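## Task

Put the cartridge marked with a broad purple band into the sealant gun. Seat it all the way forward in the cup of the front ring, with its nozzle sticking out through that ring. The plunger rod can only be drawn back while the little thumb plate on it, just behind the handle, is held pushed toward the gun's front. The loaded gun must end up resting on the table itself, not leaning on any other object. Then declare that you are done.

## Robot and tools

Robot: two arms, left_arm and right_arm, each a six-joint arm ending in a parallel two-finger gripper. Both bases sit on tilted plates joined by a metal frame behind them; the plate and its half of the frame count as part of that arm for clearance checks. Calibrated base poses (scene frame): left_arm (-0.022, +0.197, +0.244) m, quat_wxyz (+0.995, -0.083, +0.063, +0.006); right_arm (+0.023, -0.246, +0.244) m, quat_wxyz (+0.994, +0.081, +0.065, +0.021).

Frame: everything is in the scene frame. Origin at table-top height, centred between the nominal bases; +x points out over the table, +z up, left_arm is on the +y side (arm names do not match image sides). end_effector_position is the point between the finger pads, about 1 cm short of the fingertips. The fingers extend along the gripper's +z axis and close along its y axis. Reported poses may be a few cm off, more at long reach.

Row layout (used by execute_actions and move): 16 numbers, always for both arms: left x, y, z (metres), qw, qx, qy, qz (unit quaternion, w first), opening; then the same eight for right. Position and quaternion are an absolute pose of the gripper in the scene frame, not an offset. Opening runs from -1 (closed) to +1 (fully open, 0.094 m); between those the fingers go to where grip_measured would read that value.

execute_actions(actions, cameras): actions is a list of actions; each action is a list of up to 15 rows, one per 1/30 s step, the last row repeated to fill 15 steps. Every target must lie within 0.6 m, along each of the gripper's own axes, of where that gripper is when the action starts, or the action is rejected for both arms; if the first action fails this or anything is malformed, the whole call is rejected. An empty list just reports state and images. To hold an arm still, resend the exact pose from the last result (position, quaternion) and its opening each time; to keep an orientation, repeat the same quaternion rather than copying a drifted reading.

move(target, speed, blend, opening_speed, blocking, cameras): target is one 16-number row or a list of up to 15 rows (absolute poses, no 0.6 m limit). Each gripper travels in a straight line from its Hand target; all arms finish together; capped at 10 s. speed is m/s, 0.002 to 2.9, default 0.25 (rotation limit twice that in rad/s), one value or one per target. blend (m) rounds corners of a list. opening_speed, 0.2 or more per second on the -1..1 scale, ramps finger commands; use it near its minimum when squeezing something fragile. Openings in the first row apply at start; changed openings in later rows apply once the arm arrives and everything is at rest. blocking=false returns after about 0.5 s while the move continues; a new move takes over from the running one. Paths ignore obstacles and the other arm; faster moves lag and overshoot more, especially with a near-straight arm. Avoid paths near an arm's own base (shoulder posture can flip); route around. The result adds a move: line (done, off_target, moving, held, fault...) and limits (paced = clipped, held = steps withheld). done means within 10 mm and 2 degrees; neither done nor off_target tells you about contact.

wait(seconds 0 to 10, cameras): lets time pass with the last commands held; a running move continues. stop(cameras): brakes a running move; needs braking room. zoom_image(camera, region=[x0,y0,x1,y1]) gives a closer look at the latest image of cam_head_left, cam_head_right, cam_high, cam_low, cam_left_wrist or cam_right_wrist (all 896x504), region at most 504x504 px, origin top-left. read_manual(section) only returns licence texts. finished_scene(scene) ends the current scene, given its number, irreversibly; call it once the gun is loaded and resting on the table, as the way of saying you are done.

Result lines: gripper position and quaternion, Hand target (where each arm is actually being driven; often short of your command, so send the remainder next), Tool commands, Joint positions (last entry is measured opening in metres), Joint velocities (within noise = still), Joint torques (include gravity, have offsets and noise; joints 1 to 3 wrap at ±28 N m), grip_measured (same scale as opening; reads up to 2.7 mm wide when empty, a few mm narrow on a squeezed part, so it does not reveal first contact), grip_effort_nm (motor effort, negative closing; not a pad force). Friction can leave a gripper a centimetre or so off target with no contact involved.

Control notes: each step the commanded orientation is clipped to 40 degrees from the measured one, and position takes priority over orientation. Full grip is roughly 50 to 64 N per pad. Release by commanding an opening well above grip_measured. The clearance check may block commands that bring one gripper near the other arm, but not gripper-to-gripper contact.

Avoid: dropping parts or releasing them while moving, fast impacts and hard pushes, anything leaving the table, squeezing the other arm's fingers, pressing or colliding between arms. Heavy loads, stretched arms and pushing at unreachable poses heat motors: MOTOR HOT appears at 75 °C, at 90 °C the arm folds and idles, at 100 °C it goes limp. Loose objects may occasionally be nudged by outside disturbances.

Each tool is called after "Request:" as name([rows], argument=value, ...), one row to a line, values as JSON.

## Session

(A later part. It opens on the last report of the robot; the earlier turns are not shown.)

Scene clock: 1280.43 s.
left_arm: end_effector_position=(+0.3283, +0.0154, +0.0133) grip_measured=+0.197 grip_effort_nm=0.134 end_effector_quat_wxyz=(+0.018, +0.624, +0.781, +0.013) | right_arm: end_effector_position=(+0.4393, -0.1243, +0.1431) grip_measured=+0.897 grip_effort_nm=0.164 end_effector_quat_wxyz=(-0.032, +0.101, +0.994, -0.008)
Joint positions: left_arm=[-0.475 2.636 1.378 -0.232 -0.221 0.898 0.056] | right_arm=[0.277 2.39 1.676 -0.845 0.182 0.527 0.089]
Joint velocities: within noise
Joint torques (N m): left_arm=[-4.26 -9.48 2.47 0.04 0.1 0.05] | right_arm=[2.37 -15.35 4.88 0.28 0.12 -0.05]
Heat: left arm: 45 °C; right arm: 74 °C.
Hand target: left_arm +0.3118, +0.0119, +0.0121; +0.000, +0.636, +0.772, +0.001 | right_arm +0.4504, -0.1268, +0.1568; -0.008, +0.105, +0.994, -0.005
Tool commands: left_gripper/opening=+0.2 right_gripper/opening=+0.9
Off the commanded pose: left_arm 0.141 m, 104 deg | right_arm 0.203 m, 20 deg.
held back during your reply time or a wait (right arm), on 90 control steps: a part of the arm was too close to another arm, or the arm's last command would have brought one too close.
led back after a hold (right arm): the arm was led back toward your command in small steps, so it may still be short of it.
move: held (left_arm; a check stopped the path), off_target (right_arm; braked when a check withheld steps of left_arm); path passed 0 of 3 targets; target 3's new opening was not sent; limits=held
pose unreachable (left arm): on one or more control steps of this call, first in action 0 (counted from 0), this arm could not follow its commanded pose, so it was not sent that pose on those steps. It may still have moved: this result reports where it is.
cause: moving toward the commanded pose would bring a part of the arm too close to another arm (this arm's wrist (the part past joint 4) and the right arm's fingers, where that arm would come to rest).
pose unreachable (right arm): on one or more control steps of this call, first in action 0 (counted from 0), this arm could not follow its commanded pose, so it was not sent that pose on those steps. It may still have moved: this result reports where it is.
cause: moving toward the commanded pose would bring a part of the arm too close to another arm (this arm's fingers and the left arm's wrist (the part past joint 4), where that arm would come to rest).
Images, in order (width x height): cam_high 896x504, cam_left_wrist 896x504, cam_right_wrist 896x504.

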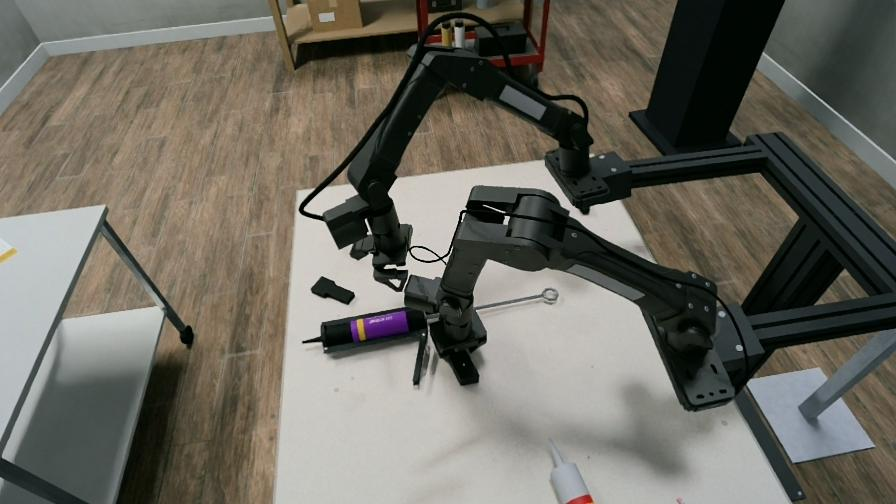

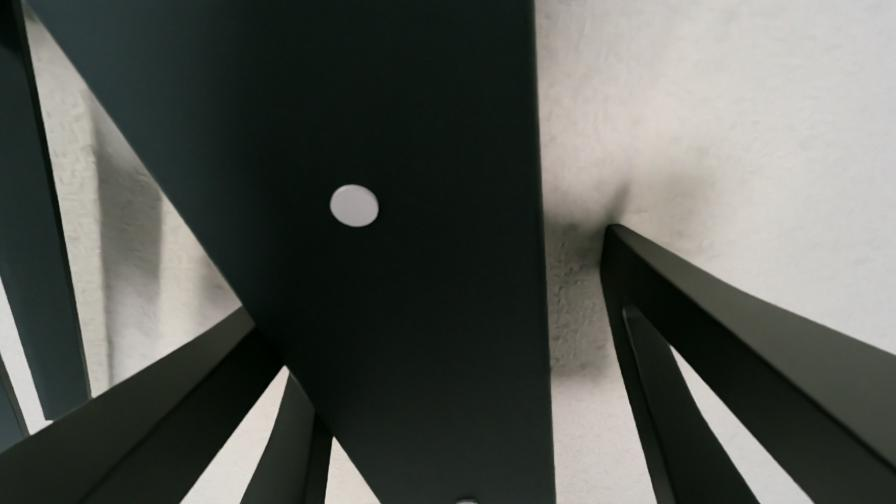

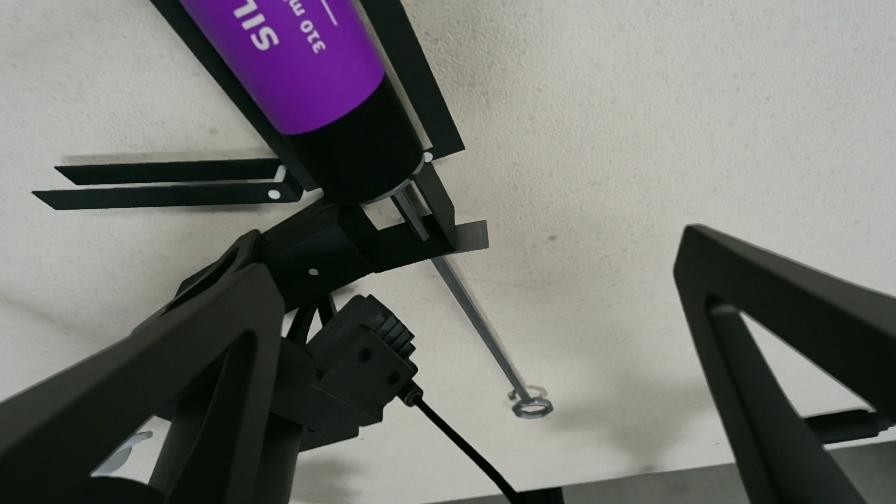

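Request:
move([
  [0.328, 0.015, 0.015, 0, 0.6361, 0.7716, 0, 0.2, 0.40, -0.26, 0.22, 0, 0.098, 0.995, 0, 0.9],
], speed=[0.2], cameras=[])

Request:
move([
  [0.328, 0.02, 0.12, 0, 0.6361, 0.7716, 0, 0.2, 0.28, -0.28, 0.24, 0, -0.0671, 0.9977, 0, 0.9],
  [0.24, -0.03, 0.13, 0.4174, -0.1418, 0.8951, 0.0661, -0.3, 0.28, -0.28, 0.24, 0, -0.0671, 0.9977, 0, 0.9],
], speed=[0.15,0.25], cameras=["cam_left_wrist","cam_right_wrist","cam_high"])

Scene clock: 1284.20 s.
left_arm: end_effector_position=(+0.3283, +0.0154, +0.0133) grip_measured=+0.197 grip_effort_nm=0.129 end_effector_quat_wxyz=(+0.018, +0.624, +0.781, +0.013) | right_arm: end_effector_position=(+0.4312, -0.1502, +0.1556) grip_measured=+0.897 grip_effort_nm=0.168 end_effector_quat_wxyz=(-0.030, +0.102, +0.994, -0.008)
Joint positions: left_arm=[-0.475 2.636 1.378 -0.232 -0.221 0.898 0.056] | right_arm=[0.232 2.299 1.577 -0.825 0.183 0.482 0.089]
Joint velocities: within noise
Joint torques (N m): left_arm=[-4.12 -9.48 2.82 0 0.13 0.09] | right_arm=[2.45 -14.54 4.97 0.28 0.08 -0.03]
Heat: left arm: 44 °C; right arm: 73 °C.
Hand target: left_arm +0.3135, +0.0128, +0.0123; +0.000, +0.635, +0.772, +0.001 | right_arm +0.4410, -0.1510, +0.1682; -0.007, +0.104, +0.995, -0.004
Off the commanded pose: left_arm 0.002 m, 3 deg | right_arm 0.131 m, 4 deg.
move: held (left_arm; a check stopped the path), off_target (right_arm; braked when a check withheld steps of left_arm); limits=held
pose unreachable (left arm): on one or more control steps of this call, first in action 0 (counted from 0), this arm could not follow its commanded pose, so it was not sent that pose on those steps. It may still have moved: this result reports where it is.
cause: moving toward the commanded pose would bring a part of the arm too close to another arm (this arm's wrist (the part past joint 4) and the right arm's fingers, along the way the arms are being sent, or toward where that arm still pushes).
No camera images: "cameras" was empty.

Scene clock: 1291.03 s.
left_arm: end_effector_position=(+0.2424, -0.0291, +0.1323) grip_measured=-0.297 grip_effort_nm=-0.139 end_effector_quat_wxyz=(+0.410, -0.148, +0.898, +0.057) | right_arm: end_effector_position=(+0.2826, -0.2799, +0.2369) grip_measured=+0.897 grip_effort_nm=0.164 end_effector_quat_wxyz=(-0.002, -0.069, +0.998, -0.005)
Joint positions: left_arm=[-1.107 2.428 0.89 0.115 -1.021 -1.281 0.033] | right_arm=[-0.054 1.48 0.814 -0.771 0.168 -0.16 0.089]
Joint velocities: within noise
Joint torques (N m): left_arm=[-3.17 -5.98 4.41 0.44 -0.54 -0.11] | right_arm=[0.27 -7.2 5.01 0.11 -0.06 -0.04]
Heat: left arm: 44 °C; right arm: 69 °C.
Hand target: left_arm +0.2400, -0.0300, +0.1301; +0.417, -0.141, +0.895, +0.065 | right_arm +0.2801, -0.2800, +0.2399; +0.000, -0.067, +0.998, +0.000
Off the commanded pose: left_arm 0.003 m, 2 deg | right_arm 0.004 m, 1 deg.
move: done
Images, in order (width x height): cam_high 896x504, cam_left_wrist 896x504, cam_right_wrist 896x504.

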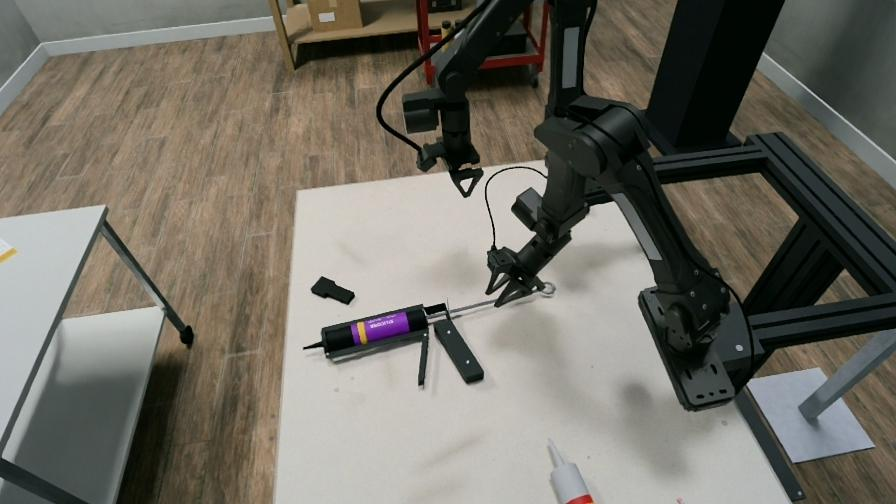

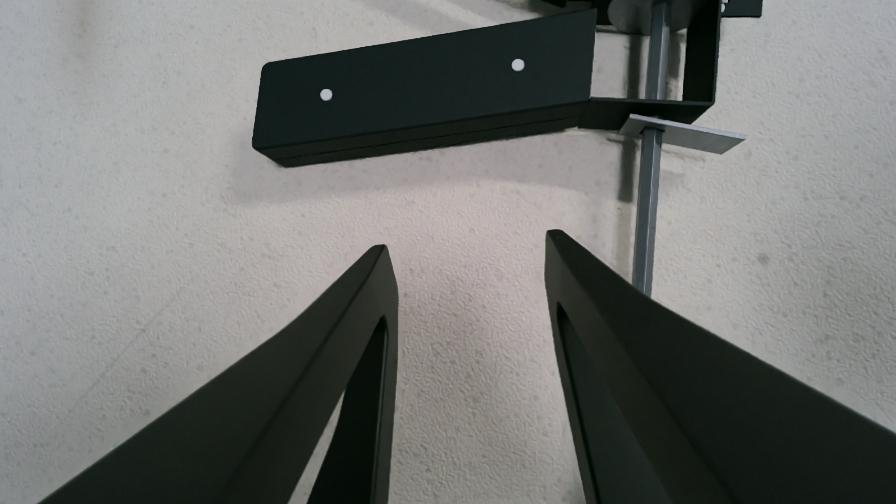

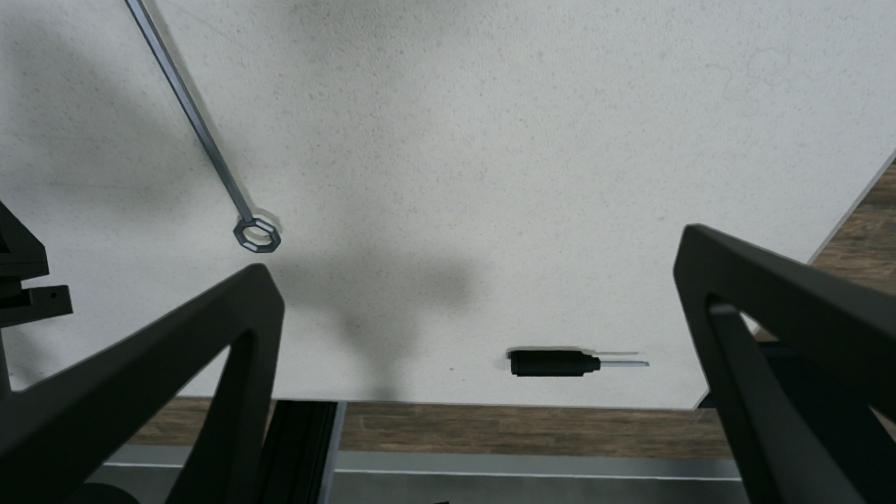

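Request:
move([
  [0.235, -0.098, 0.06, 0.3818, -0.0645, 0.9217, 0.0267, -0.3, 0.28, -0.28, 0.24, 0, -0.0671, 0.9977, 0, 0.9],
  [0.259, -0.0935, 0.015, 0.3818, -0.0645, 0.9217, 0.0267, -0.3, 0.28, -0.28, 0.24, 0, -0.0671, 0.9977, 0, 0.9],
], speed=[0.15,0.08], cameras=["cam_left_wrist"])

Scene clock: 1301.17 s.
left_arm: end_effector_position=(+0.2583, -0.0941, +0.0215) grip_measured=-0.297 grip_effort_nm=-0.134 end_effector_quat_wxyz=(+0.379, -0.066, +0.923, +0.025) | right_arm: end_effector_position=(+0.2825, -0.2798, +0.2369) grip_measured=+0.897 grip_effort_nm=0.164 end_effector_quat_wxyz=(-0.002, -0.069, +0.998, -0.005)
Joint positions: left_arm=[-1.054 2.864 1.205 0.436 -0.887 -0.955 0.033] | right_arm=[-0.054 1.48 0.814 -0.771 0.168 -0.16 0.089]
Joint velocities: within noise
Joint torques (N m): left_arm=[-1.91 -7.3 3.67 0.99 -0.32 0.16] | right_arm=[0.29 -7.21 5.05 0.11 -0.09 -0.02]
Heat: left arm: 42 °C; right arm: 66 °C.
Hand target: left_arm +0.2589, -0.0934, +0.0152; +0.382, -0.065, +0.922, +0.027 | right_arm +0.2801, -0.2799, +0.2399; +0.000, -0.067, +0.998, +0.000
Off the commanded pose: left_arm 0.007 m, 0 deg | right_arm 0.004 m, 1 deg.
move: done
Images, in order (width x height): cam_left_wrist 896x504.

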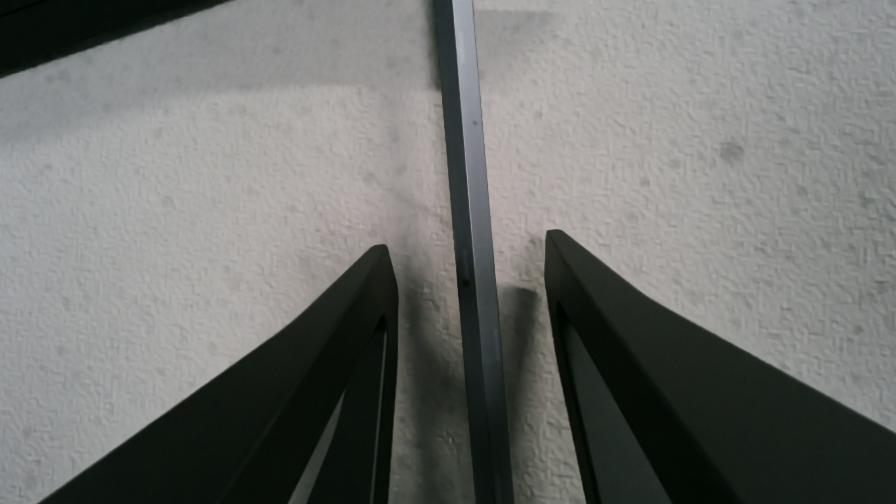

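Request:
move([
  [0.259, -0.093, 0.015, 0.3818, -0.0645, 0.9217, 0.0267, -1, 0.28, -0.28, 0.24, 0, -0.0671, 0.9977, 0, 0.9],
  [0.223, -0.098, 0.017, 0.3818, -0.0645, 0.9217, 0.0267, -1, 0.40, -0.20, 0.20, 0, -0.0671, 0.9977, 0, 1],
], speed=[0.08,0.06], opening_speed=0.8, cameras=["cam_left_wrist","cam_right_wrist"])

Scene clock: 1307.93 s.
left_arm: end_effector_position=(+0.2342, -0.1028, +0.0223) grip_measured=-0.858 grip_effort_nm=-1.028 end_effector_quat_wxyz=(+0.377, -0.075, +0.923, +0.015) | right_arm: end_effector_position=(+0.3944, -0.2043, +0.1979) grip_measured=+0.997 grip_effort_nm=0.173 end_effector_quat_wxyz=(-0.004, -0.064, +0.998, +0.005)
Joint positions: left_arm=[-1.125 2.867 1.205 0.366 -0.898 -1.079 0.007] | right_arm=[0.135 1.992 1.272 -0.753 0.169 0.041 0.094]
Joint velocities: within noise
Joint torques (N m): left_arm=[-4.63 -7.57 1.94 0.67 -0.49 -0.19] | right_arm=[3.22 -8.53 7.57 0.12 0.13 0.1]
Heat: left arm: 42 °C; right arm: 64 °C.
Hand target: left_arm +0.2235, -0.0979, +0.0172; +0.382, -0.064, +0.922, +0.026 | right_arm +0.3998, -0.2000, +0.2000; +0.000, -0.067, +0.998, +0.000
Off the commanded pose: left_arm 0.013 m, 2 deg | right_arm 0.007 m, 1 deg.
move: off_target (left_arm)
Images, in order (width x height): cam_left_wrist 896x504, cam_right_wrist 896x504.

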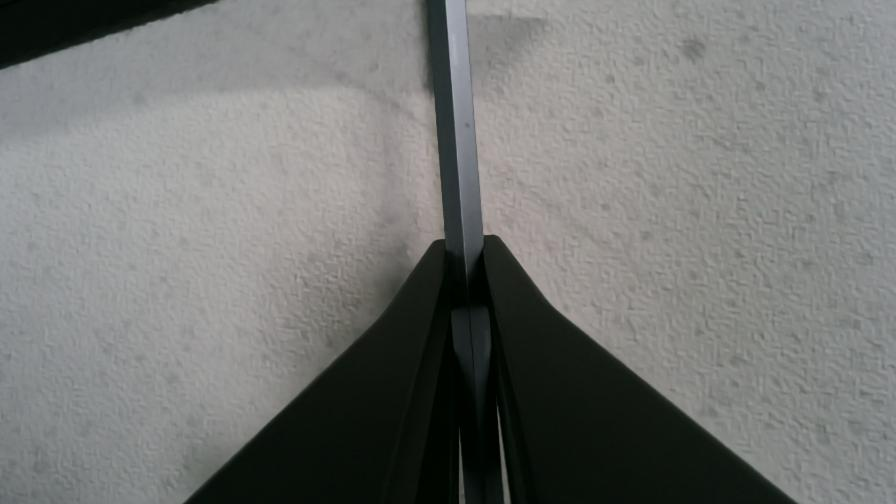

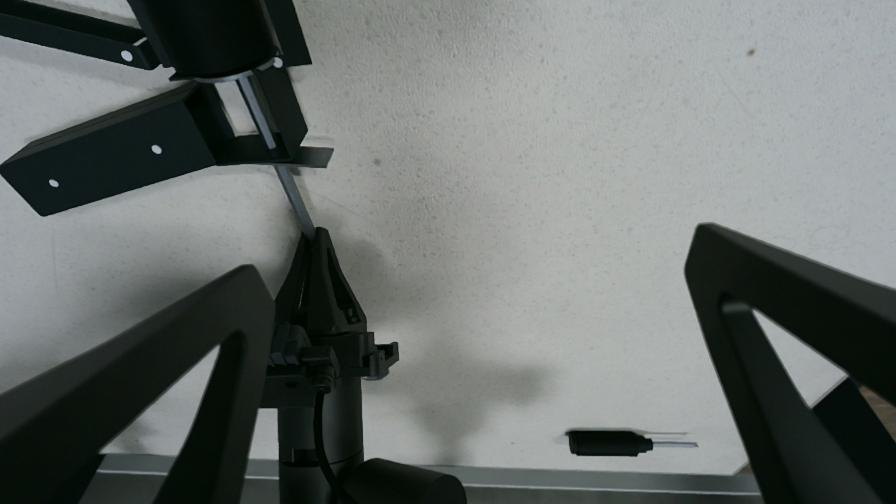

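Request:
move([
  [0.223, -0.098, 0.017, 0.3818, -0.0645, 0.9217, 0.0267, -1, 0.452, -0.083, 0.09, 0, -0.0697, 0.9976, 0, 1],
], speed=[0.15], cameras=["cam_right_wrist","cam_low"])

Scene clock: 1315.97 s.
left_arm: end_effector_position=(+0.2342, -0.1028, +0.0223) grip_measured=-0.858 grip_effort_nm=-1.033 end_effector_quat_wxyz=(+0.377, -0.075, +0.923, +0.015) | right_arm: end_effector_position=(+0.4476, -0.0889, +0.0895) grip_measured=+0.997 grip_effort_nm=0.173 end_effector_quat_wxyz=(-0.008, -0.068, +0.998, +0.005)
Joint positions: left_arm=[-1.125 2.867 1.205 0.366 -0.898 -1.079 0.007] | right_arm=[0.322 2.547 1.717 -0.683 0.183 0.223 0.094]
Joint velocities: within noise
Joint torques (N m): left_arm=[-4.55 -7.58 2.06 0.68 -0.49 -0.22] | right_arm=[3.93 -11.49 7.1 0.17 0.15 0.11]
Heat: left arm: 43 °C; right arm: 63 °C.
Hand target: left_arm +0.2235, -0.0979, +0.0172; +0.382, -0.064, +0.922, +0.026 | right_arm +0.4518, -0.0830, +0.0900; +0.000, -0.070, +0.998, +0.000
Off the commanded pose: left_arm 0.013 m, 2 deg | right_arm 0.007 m, 1 deg.
move: off_target (left_arm)
Images, in order (width x height): cam_low 896x504, cam_right_wrist 896x504.

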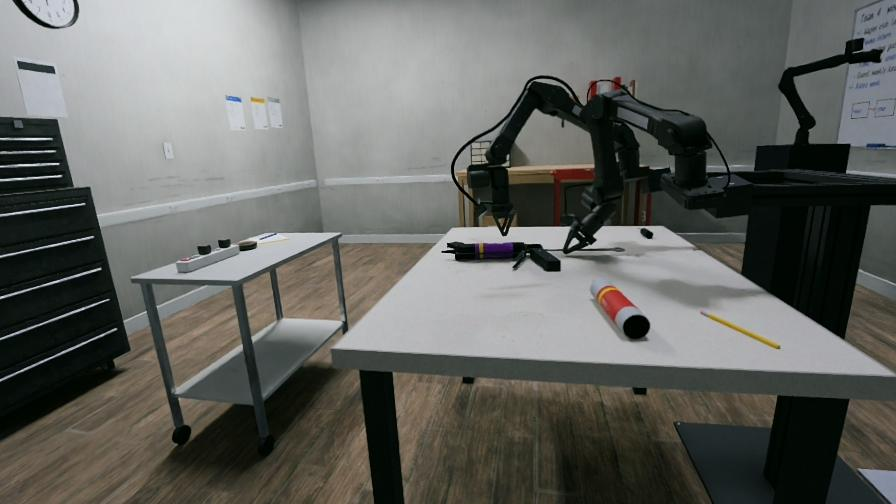

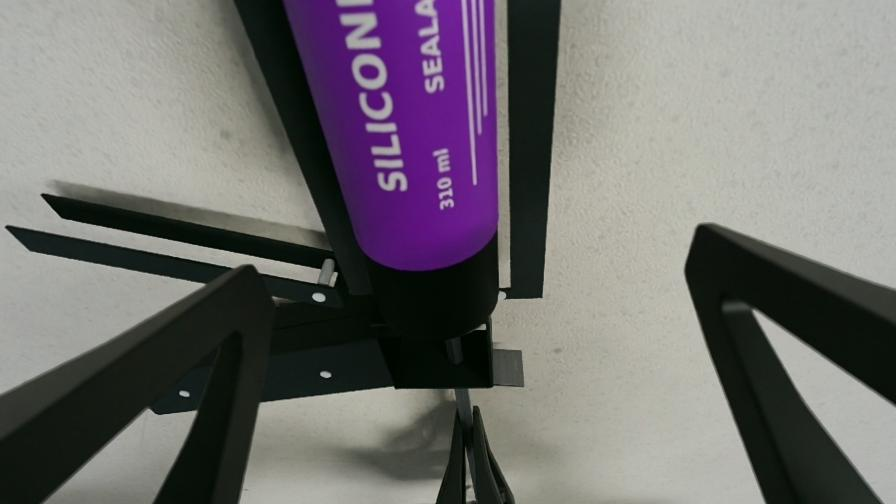

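Request:
move([
  [0.223, -0.098, 0.017, 0.3818, -0.0645, 0.9217, 0.0267, -1, 0.452, -0.069, 0.06, 0, -0.0697, 0.9976, 0, 1],
  [0.223, -0.098, 0.017, 0.3818, -0.0645, 0.9217, 0.0267, -1, 0.452, -0.069, 0.036, 0, -0.0697, 0.9976, 0, 1],
], speed=[0.12,0.08], cameras=["cam_right_wrist"])

Scene clock: 1320.97 s.
left_arm: end_effector_position=(+0.2342, -0.1028, +0.0223) grip_measured=-0.858 grip_effort_nm=-1.028 end_effector_quat_wxyz=(+0.377, -0.075, +0.923, +0.015) | right_arm: end_effector_position=(+0.4437, -0.0754, +0.0377) grip_measured=+0.997 grip_effort_nm=0.168 end_effector_quat_wxyz=(-0.016, -0.068, +0.998, +0.001)
Joint positions: left_arm=[-1.125 2.867 1.205 0.366 -0.898 -1.079 0.007] | right_arm=[0.33 2.709 1.801 -0.625 0.185 0.235 0.094]
Joint velocities: within noise
Joint torques (N m): left_arm=[-4.55 -7.68 1.84 0.65 -0.5 -0.21] | right_arm=[3.71 -11.62 6.74 0.39 0.13 0.03]
Heat: left arm: 43 °C; right arm: 64 °C.
Hand target: left_arm +0.2235, -0.0979, +0.0172; +0.382, -0.064, +0.922, +0.026 | right_arm +0.4518, -0.0691, +0.0363; +0.000, -0.070, +0.998, +0.000
Off the commanded pose: left_arm 0.013 m, 2 deg | right_arm 0.011 m, 2 deg.
move: off_target (left_arm, right_arm)
Images, in order (width x height): cam_right_wrist 896x504.

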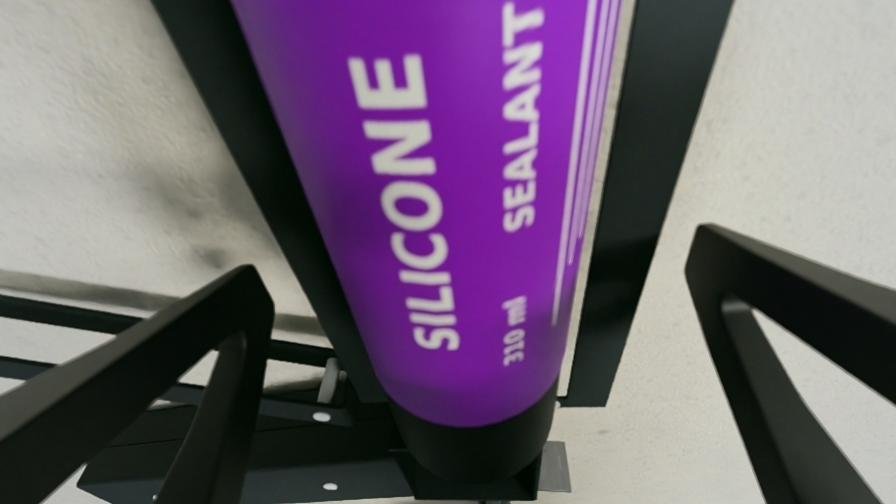

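Request:
move([
  [0.223, -0.098, 0.017, 0.3818, -0.0645, 0.9217, 0.0267, -1, 0.452, -0.0635, 0.039, 0, -0.0697, 0.9976, 0, 1],
  [0.223, -0.098, 0.017, 0.3818, -0.0645, 0.9217, 0.0267, -1, 0.452, -0.0635, 0.039, 0, -0.0697, 0.9976, 0, -0.2],
], speed=[0.08,0.08], opening_speed=0.8, cameras=["cam_right_wrist","cam_low"])

Request:
zoom_image(camera="cam_low", region=[420, 210, 560, 290])

Scene clock: 1332.50 s.
left_arm: end_effector_position=(+0.2342, -0.1028, +0.0223) grip_measured=-0.858 grip_effort_nm=-1.033 end_effector_quat_wxyz=(+0.377, -0.075, +0.923, +0.015) | right_arm: end_effector_position=(+0.4490, -0.0731, +0.0402) grip_measured=-0.031 grip_effort_nm=-0.999 end_effector_quat_wxyz=(-0.009, -0.064, +0.998, +0.003)
Joint positions: left_arm=[-1.125 2.867 1.205 0.366 -0.898 -1.079 0.007] | right_arm=[0.332 2.709 1.815 -0.624 0.186 0.243 0.046]
Joint velocities: within noise
Joint torques (N m): left_arm=[-4.72 -7.58 1.91 0.65 -0.5 -0.21] | right_arm=[4.7 -11.52 6.78 0.27 0.12 0.05]
Heat: left arm: 44 °C; right arm: 66 °C.
Hand target: left_arm +0.2235, -0.0979, +0.0172; +0.382, -0.064, +0.922, +0.026 | right_arm +0.4517, -0.0636, +0.0391; +0.000, -0.070, +0.998, +0.000
Off the commanded pose: left_arm 0.013 m, 2 deg | right_arm 0.010 m, 1 deg.
move: off_target (left_arm); target 2's new opening was sent with right_arm's hand 0.011 m and 1 deg from that target
Images, in order (width x height): cam_low 896x504, cam_right_wrist 896x504.

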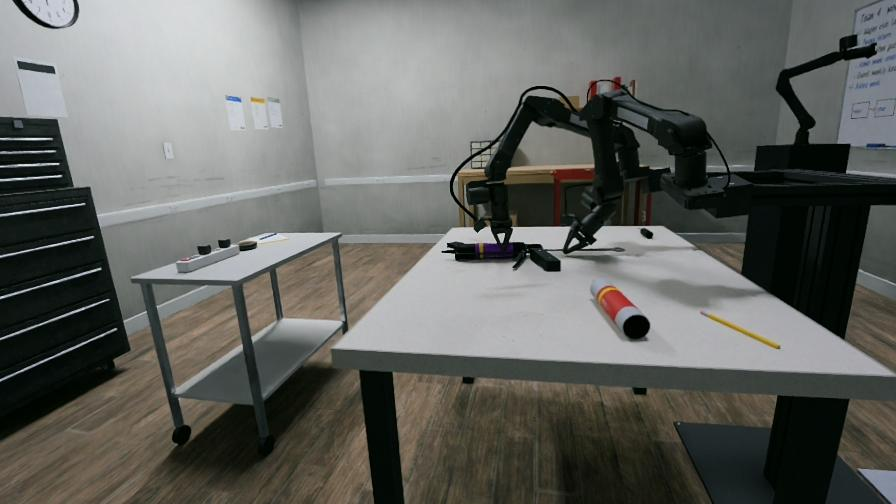

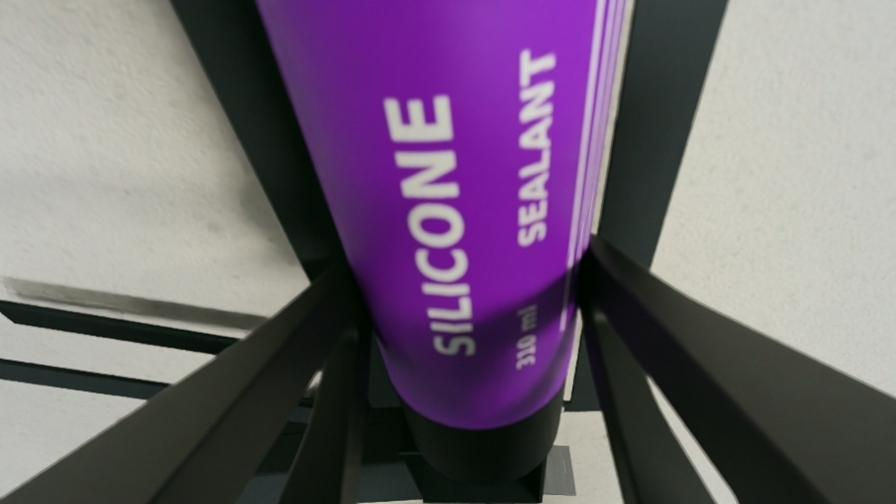

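Scaled by 3.600 from the camera's 896x504 image, which has a finer 1280x720 frame.

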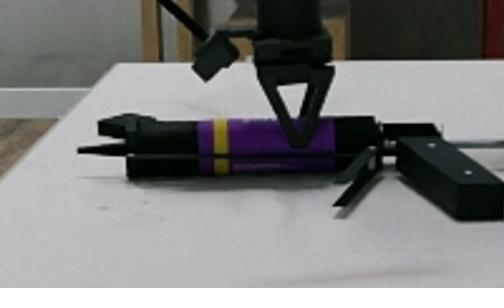

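Request:
move([
  [0.215, -0.099, 0.017, 0.3818, -0.0645, 0.9217, 0.0267, -1, 0.456, -0.0635, 0.050, 0, -0.0697, 0.9976, 0, -0.25],
], speed=[0.04], cameras=["cam_right_wrist","cam_low","cam_left_wrist"])

Request:
zoom_image(camera="cam_low", region=[420, 210, 560, 290])

Scene clock: 1336.77 s.
left_arm: end_effector_position=(+0.2270, -0.1046, +0.0229) grip_measured=-0.858 grip_effort_nm=-1.033 end_effector_quat_wxyz=(+0.376, -0.075, +0.923, +0.014) | right_arm: end_effector_position=(+0.4427, -0.0757, +0.0407) grip_measured=-0.032 grip_effort_nm=-1.009 end_effector_quat_wxyz=(-0.022, -0.067, +0.998, -0.001)
Joint positions: left_arm=[-1.147 2.867 1.205 0.341 -0.902 -1.114 0.007] | right_arm=[0.332 2.709 1.816 -0.654 0.186 0.243 0.045]
Joint velocities: within noise
Joint torques (N m): left_arm=[-4.86 -7.53 1.91 0.6 -0.52 -0.25] | right_arm=[4.85 -13.18 7.87 0.15 0.13 0.07]
Heat: left arm: 44 °C; right arm: 67 °C.
Hand target: left_arm +0.2156, -0.0989, +0.0172; +0.382, -0.064, +0.922, +0.026 | right_arm +0.4554, -0.0635, +0.0504; +0.000, -0.070, +0.998, +0.000
Off the commanded pose: left_arm 0.014 m, 2 deg | right_arm 0.020 m, 3 deg.
move: off_target (left_arm, right_arm)
Images, in order (width x height): cam_low 896x504, cam_left_wrist 896x504, cam_right_wrist 896x504.

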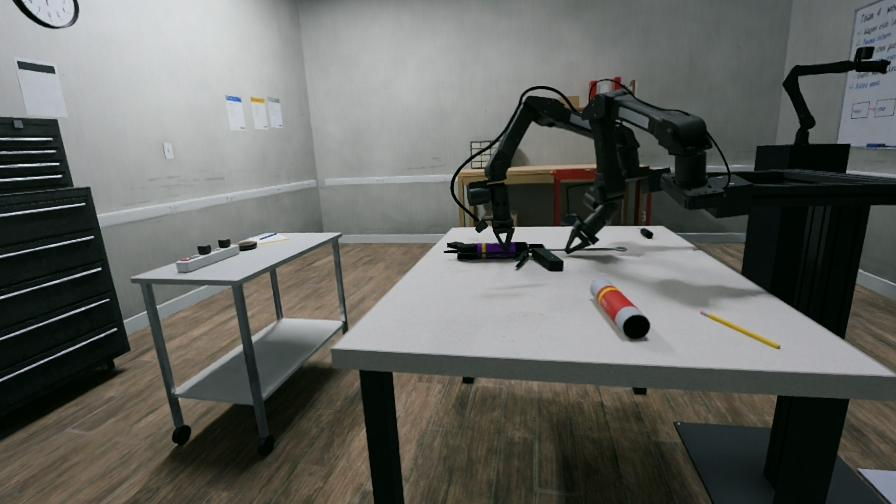

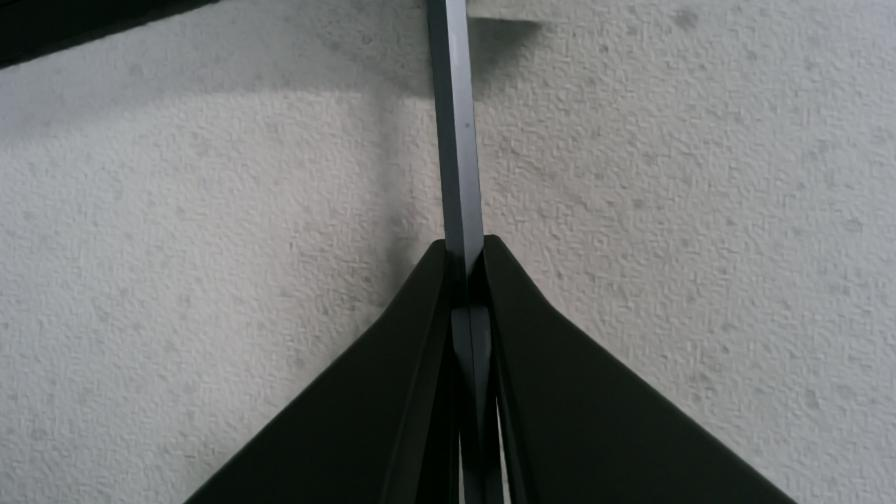

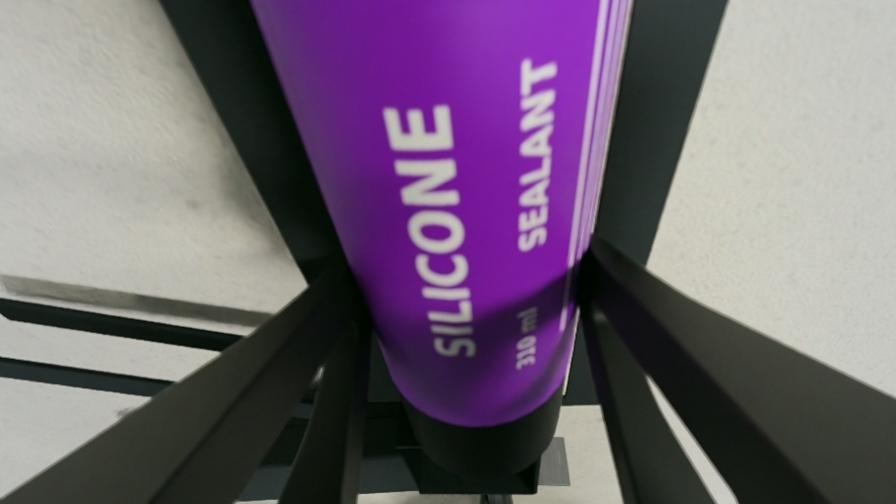

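Scaled by 3.600 from the camera's 896x504 image, which has a finer 1280x720 frame.

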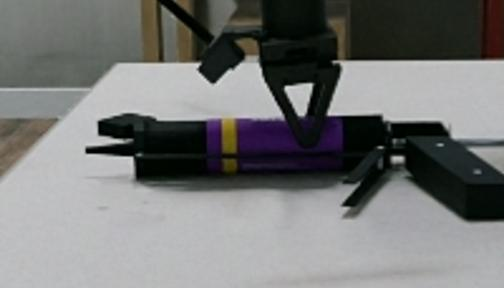

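Request:
move([
  [0.215, -0.099, 0.017, 0.3818, -0.0645, 0.9217, 0.0267, -1, 0.462, -0.0635, 0.058, 0, -0.0697, 0.9976, 0, -0.25],
], speed=[0.04], cameras=["cam_right_wrist","cam_low"])

Request:
zoom_image(camera="cam_low", region=[420, 210, 560, 290])

Scene clock: 1340.70 s.
left_arm: end_effector_position=(+0.2270, -0.1045, +0.0228) grip_measured=-0.858 grip_effort_nm=-1.018 end_effector_quat_wxyz=(+0.376, -0.075, +0.923, +0.014) | right_arm: end_effector_position=(+0.4441, -0.0760, +0.0467) grip_measured=-0.033 grip_effort_nm=-1.009 end_effector_quat_wxyz=(-0.030, -0.068, +0.997, -0.004)
Joint positions: left_arm=[-1.147 2.867 1.205 0.341 -0.902 -1.114 0.007] | right_arm=[0.333 2.709 1.846 -0.7 0.186 0.243 0.045]
Joint velocities: within noise
Joint torques (N m): left_arm=[-4.74 -7.24 1.95 0.6 -0.52 -0.24] | right_arm=[4.55 -13.67 8.23 0.24 0.12 0.08]
Heat: left arm: 44 °C; right arm: 68 °C.
Hand target: left_arm +0.2156, -0.0988, +0.0172; +0.382, -0.064, +0.922, +0.026 | right_arm +0.4613, -0.0637, +0.0586; +0.000, -0.069, +0.998, +0.000
Off the commanded pose: left_arm 0.014 m, 2 deg | right_arm 0.025 m, 3 deg.
move: off_target (left_arm, right_arm)
Images, in order (width x height): cam_low 896x504, cam_right_wrist 896x504.

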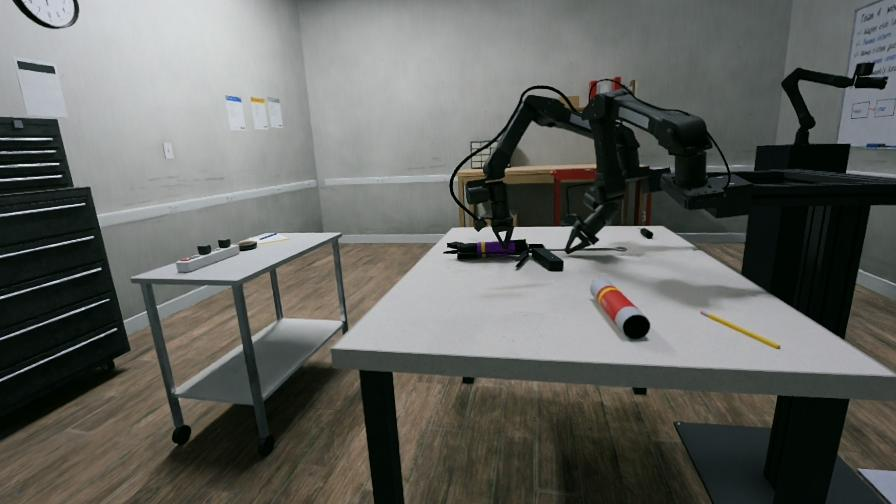

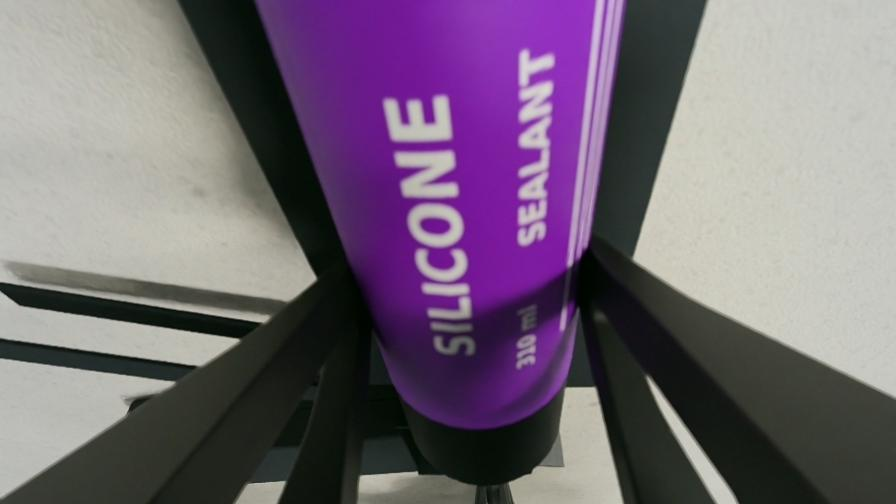

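Scaled by 3.600 from the camera's 896x504 image, which has a finer 1280x720 frame.

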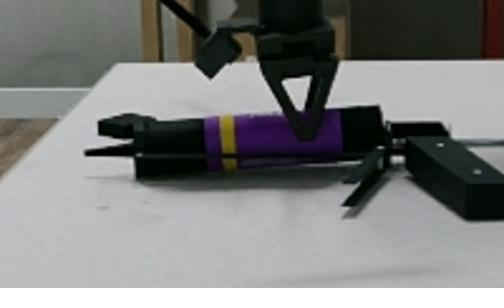

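Request:
move([
  [0.22, -0.099, 0.017, 0.3818, -0.0645, 0.9217, 0.0267, -1, 0.456, -0.0635, 0.038, 0, -0.0697, 0.9976, 0, -0.25],
  [0.22, -0.099, 0.017, 0.3818, -0.0645, 0.9217, 0.0267, -1, 0.450, -0.070, 0.038, 0, -0.0697, 0.9976, 0, 0.3],
  [0.22, -0.099, 0.017, 0.3818, -0.0645, 0.9217, 0.0267, -1, 0.450, -0.072, 0.13, 0, -0.0697, 0.9976, 0, 0.4],
  [0.22, -0.099, 0.017, 0.3818, -0.0645, 0.9217, 0.0267, -1, 0.56, -0.15, 0.13, 0, 0.5764, 0.8171, 0, 0.9],
], speed=[0.05,0.05,0.15,0.25], cameras=["cam_right_wrist","cam_low"])

Request:
zoom_image(camera="cam_right_wrist", region=[180, 60, 480, 300])

Scene clock: 1363.67 s.
left_arm: end_effector_position=(+0.2265, -0.1043, +0.0221) grip_measured=-0.858 grip_effort_nm=-1.033 end_effector_quat_wxyz=(+0.375, -0.075, +0.924, +0.014) | right_arm: end_effector_position=(+0.5619, -0.1487, +0.1333) grip_measured=+0.897 grip_effort_nm=0.173 end_effector_quat_wxyz=(+0.007, +0.572, +0.821, +0.005)
Joint positions: left_arm=[-1.147 2.869 1.205 0.341 -0.9 -1.114 0.007] | right_arm=[0.167 2.883 2.668 -1.24 0.186 1.414 0.089]
Joint velocities: left_arm=[-0.007 0.007 -0.046 -0.007 0.007 -0.037 0] | right_arm=[within noise]
Joint torques (N m): left_arm=[-3.56 -7.58 2.36 0.69 -0.49 -0.02] | right_arm=[2.67 -13.27 8.68 0.05 0 0.12]
Heat: left arm: 44 °C; right arm: 70 °C.
Hand target: left_arm +0.2202, -0.0989, +0.0171; +0.382, -0.064, +0.922, +0.026 | right_arm +0.5598, -0.1501, +0.1300; +0.001, +0.576, +0.817, +0.001
Off the commanded pose: left_arm 0.010 m, 2 deg | right_arm 0.004 m, 1 deg.
move: done; target 2's new opening was sent with right_arm's hand 0.010 m and 3 deg from that target; target 3's new opening was sent with right_arm's hand 0.016 m and 1 deg from that target
Images, in order (width x height): cam_low 896x504, cam_right_wrist 896x504.

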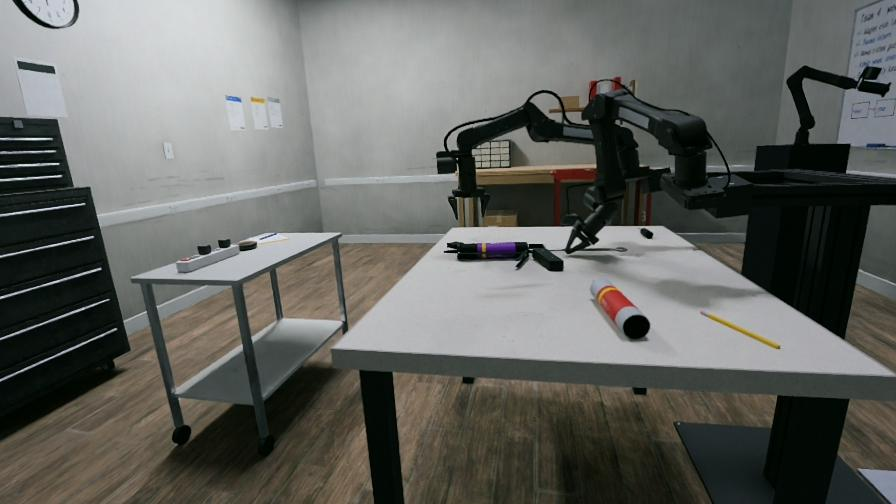

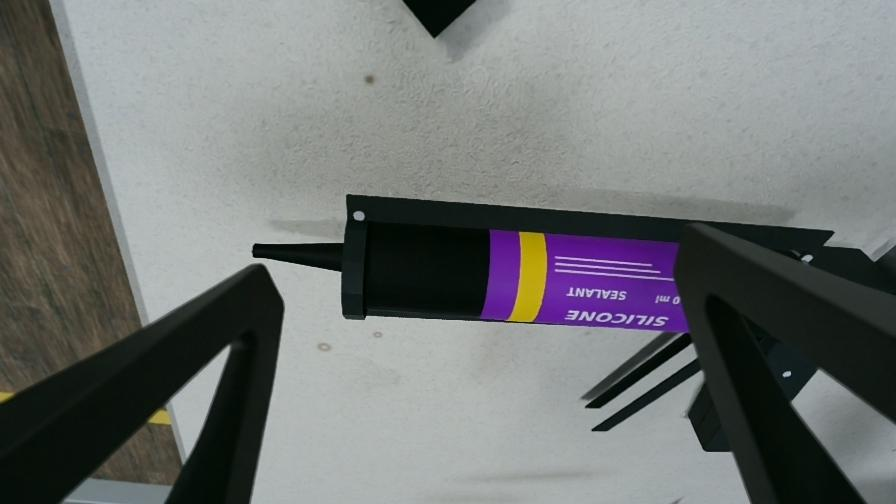

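Scaled by 1.680 from the camera's 896x504 image, which has a finer 1280x720 frame.

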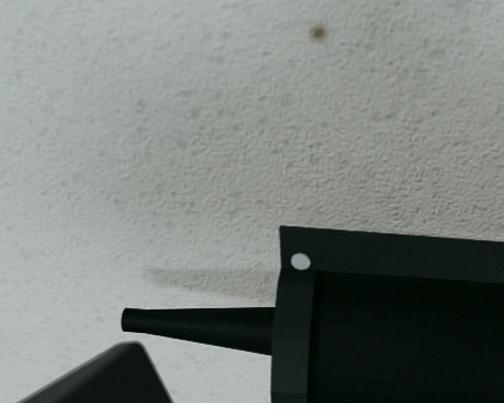

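Request:
execute_actions(actions=[], cameras=["cam_right_wrist","cam_low","cam_high"])

Request:
zoom_image(camera="cam_right_wrist", region=[280, 160, 580, 330])

Request:
zoom_image(camera="cam_low", region=[420, 210, 560, 290])

Scene clock: 1383.97 s.
left_arm: end_effector_position=(+0.2265, -0.1043, +0.0221) grip_measured=-0.858 grip_effort_nm=-1.033 end_effector_quat_wxyz=(+0.375, -0.075, +0.924, +0.014) | right_arm: end_effector_position=(+0.5616, -0.1488, +0.1334) grip_measured=+0.897 grip_effort_nm=0.168 end_effector_quat_wxyz=(+0.006, +0.572, +0.820, +0.004)
Joint positions: left_arm=[-1.147 2.869 1.205 0.341 -0.9 -1.114 0.007] | right_arm=[0.167 2.883 2.668 -1.241 0.186 1.415 0.089]
Joint velocities: within noise
Joint torques (N m): left_arm=[-3.6 -7.43 2.33 0.73 -0.48 -0.02] | right_arm=[2.71 -13.16 8.72 0.07 -0.01 0.11]
Heat: left arm: 43 °C; right arm: 72 °C.
Hand target: left_arm +0.2202, -0.0989, +0.0171; +0.382, -0.064, +0.922, +0.026 | right_arm +0.5599, -0.1501, +0.1301; +0.001, +0.576, +0.817, +0.001
Tool commands: left_gripper/opening=-1.0 right_gripper/opening=+0.9
Off the commanded pose: left_arm 0.010 m, 2 deg | right_arm 0.004 m, 1 deg.
Images, in order (width x height): cam_high 896x504, cam_low 896x504, cam_right_wrist 896x504.

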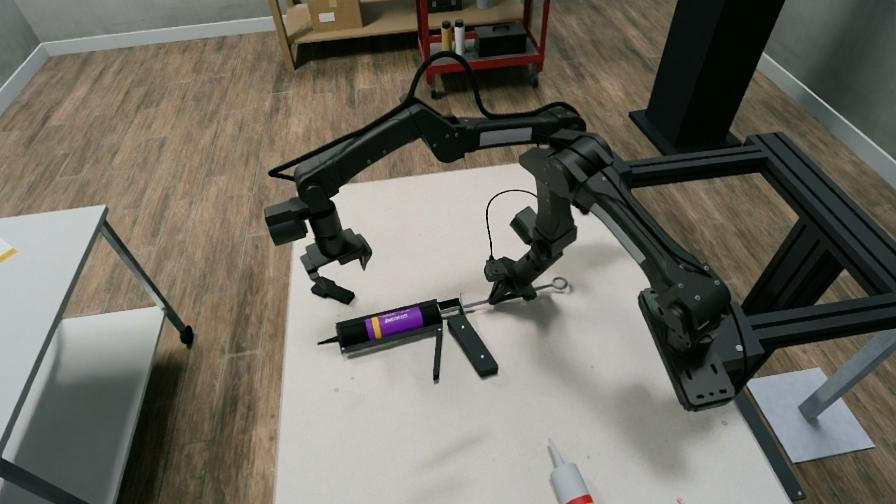

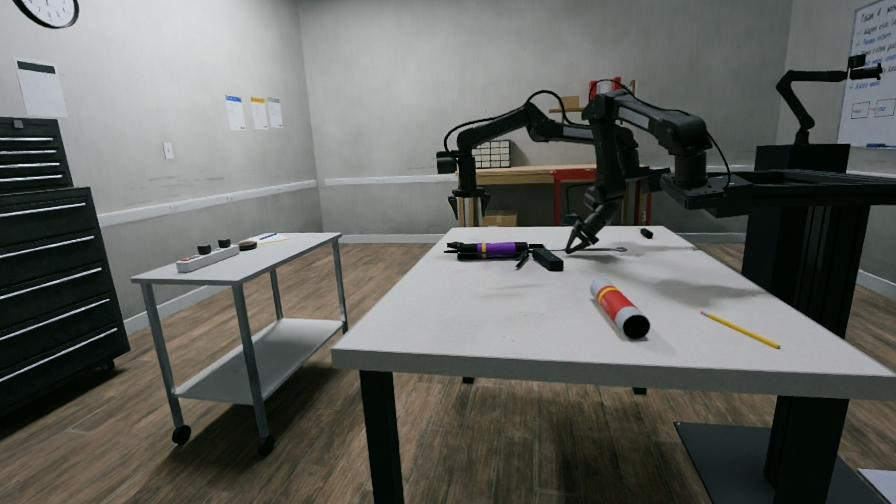

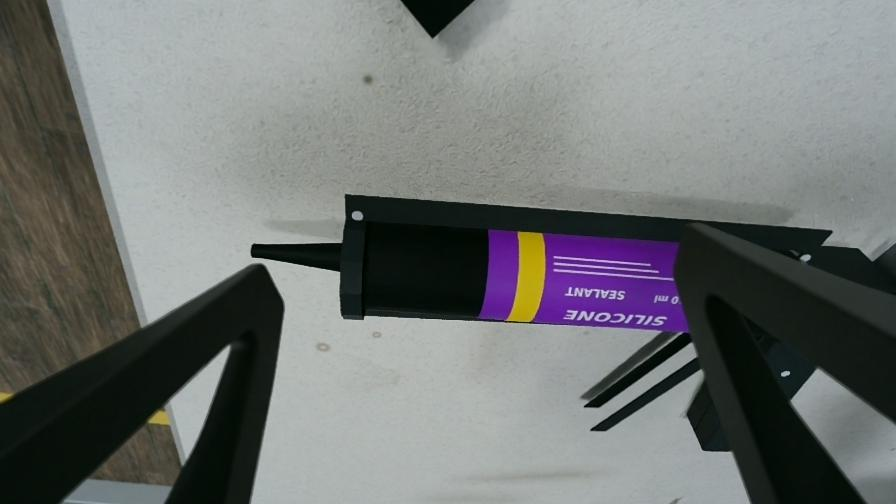

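Scaled by 1.680 from the camera's 896x504 image, which has a finer 1280x720 frame.

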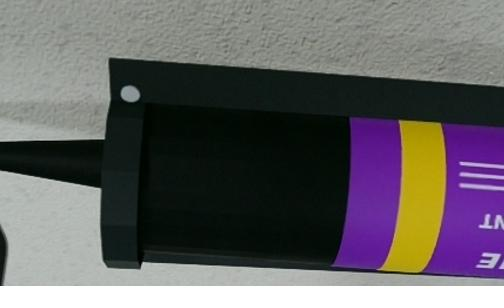

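Scaled by 3.600 from the camera's 896x504 image, which has a finer 1280x720 frame.

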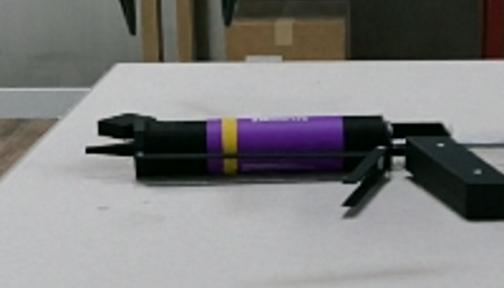

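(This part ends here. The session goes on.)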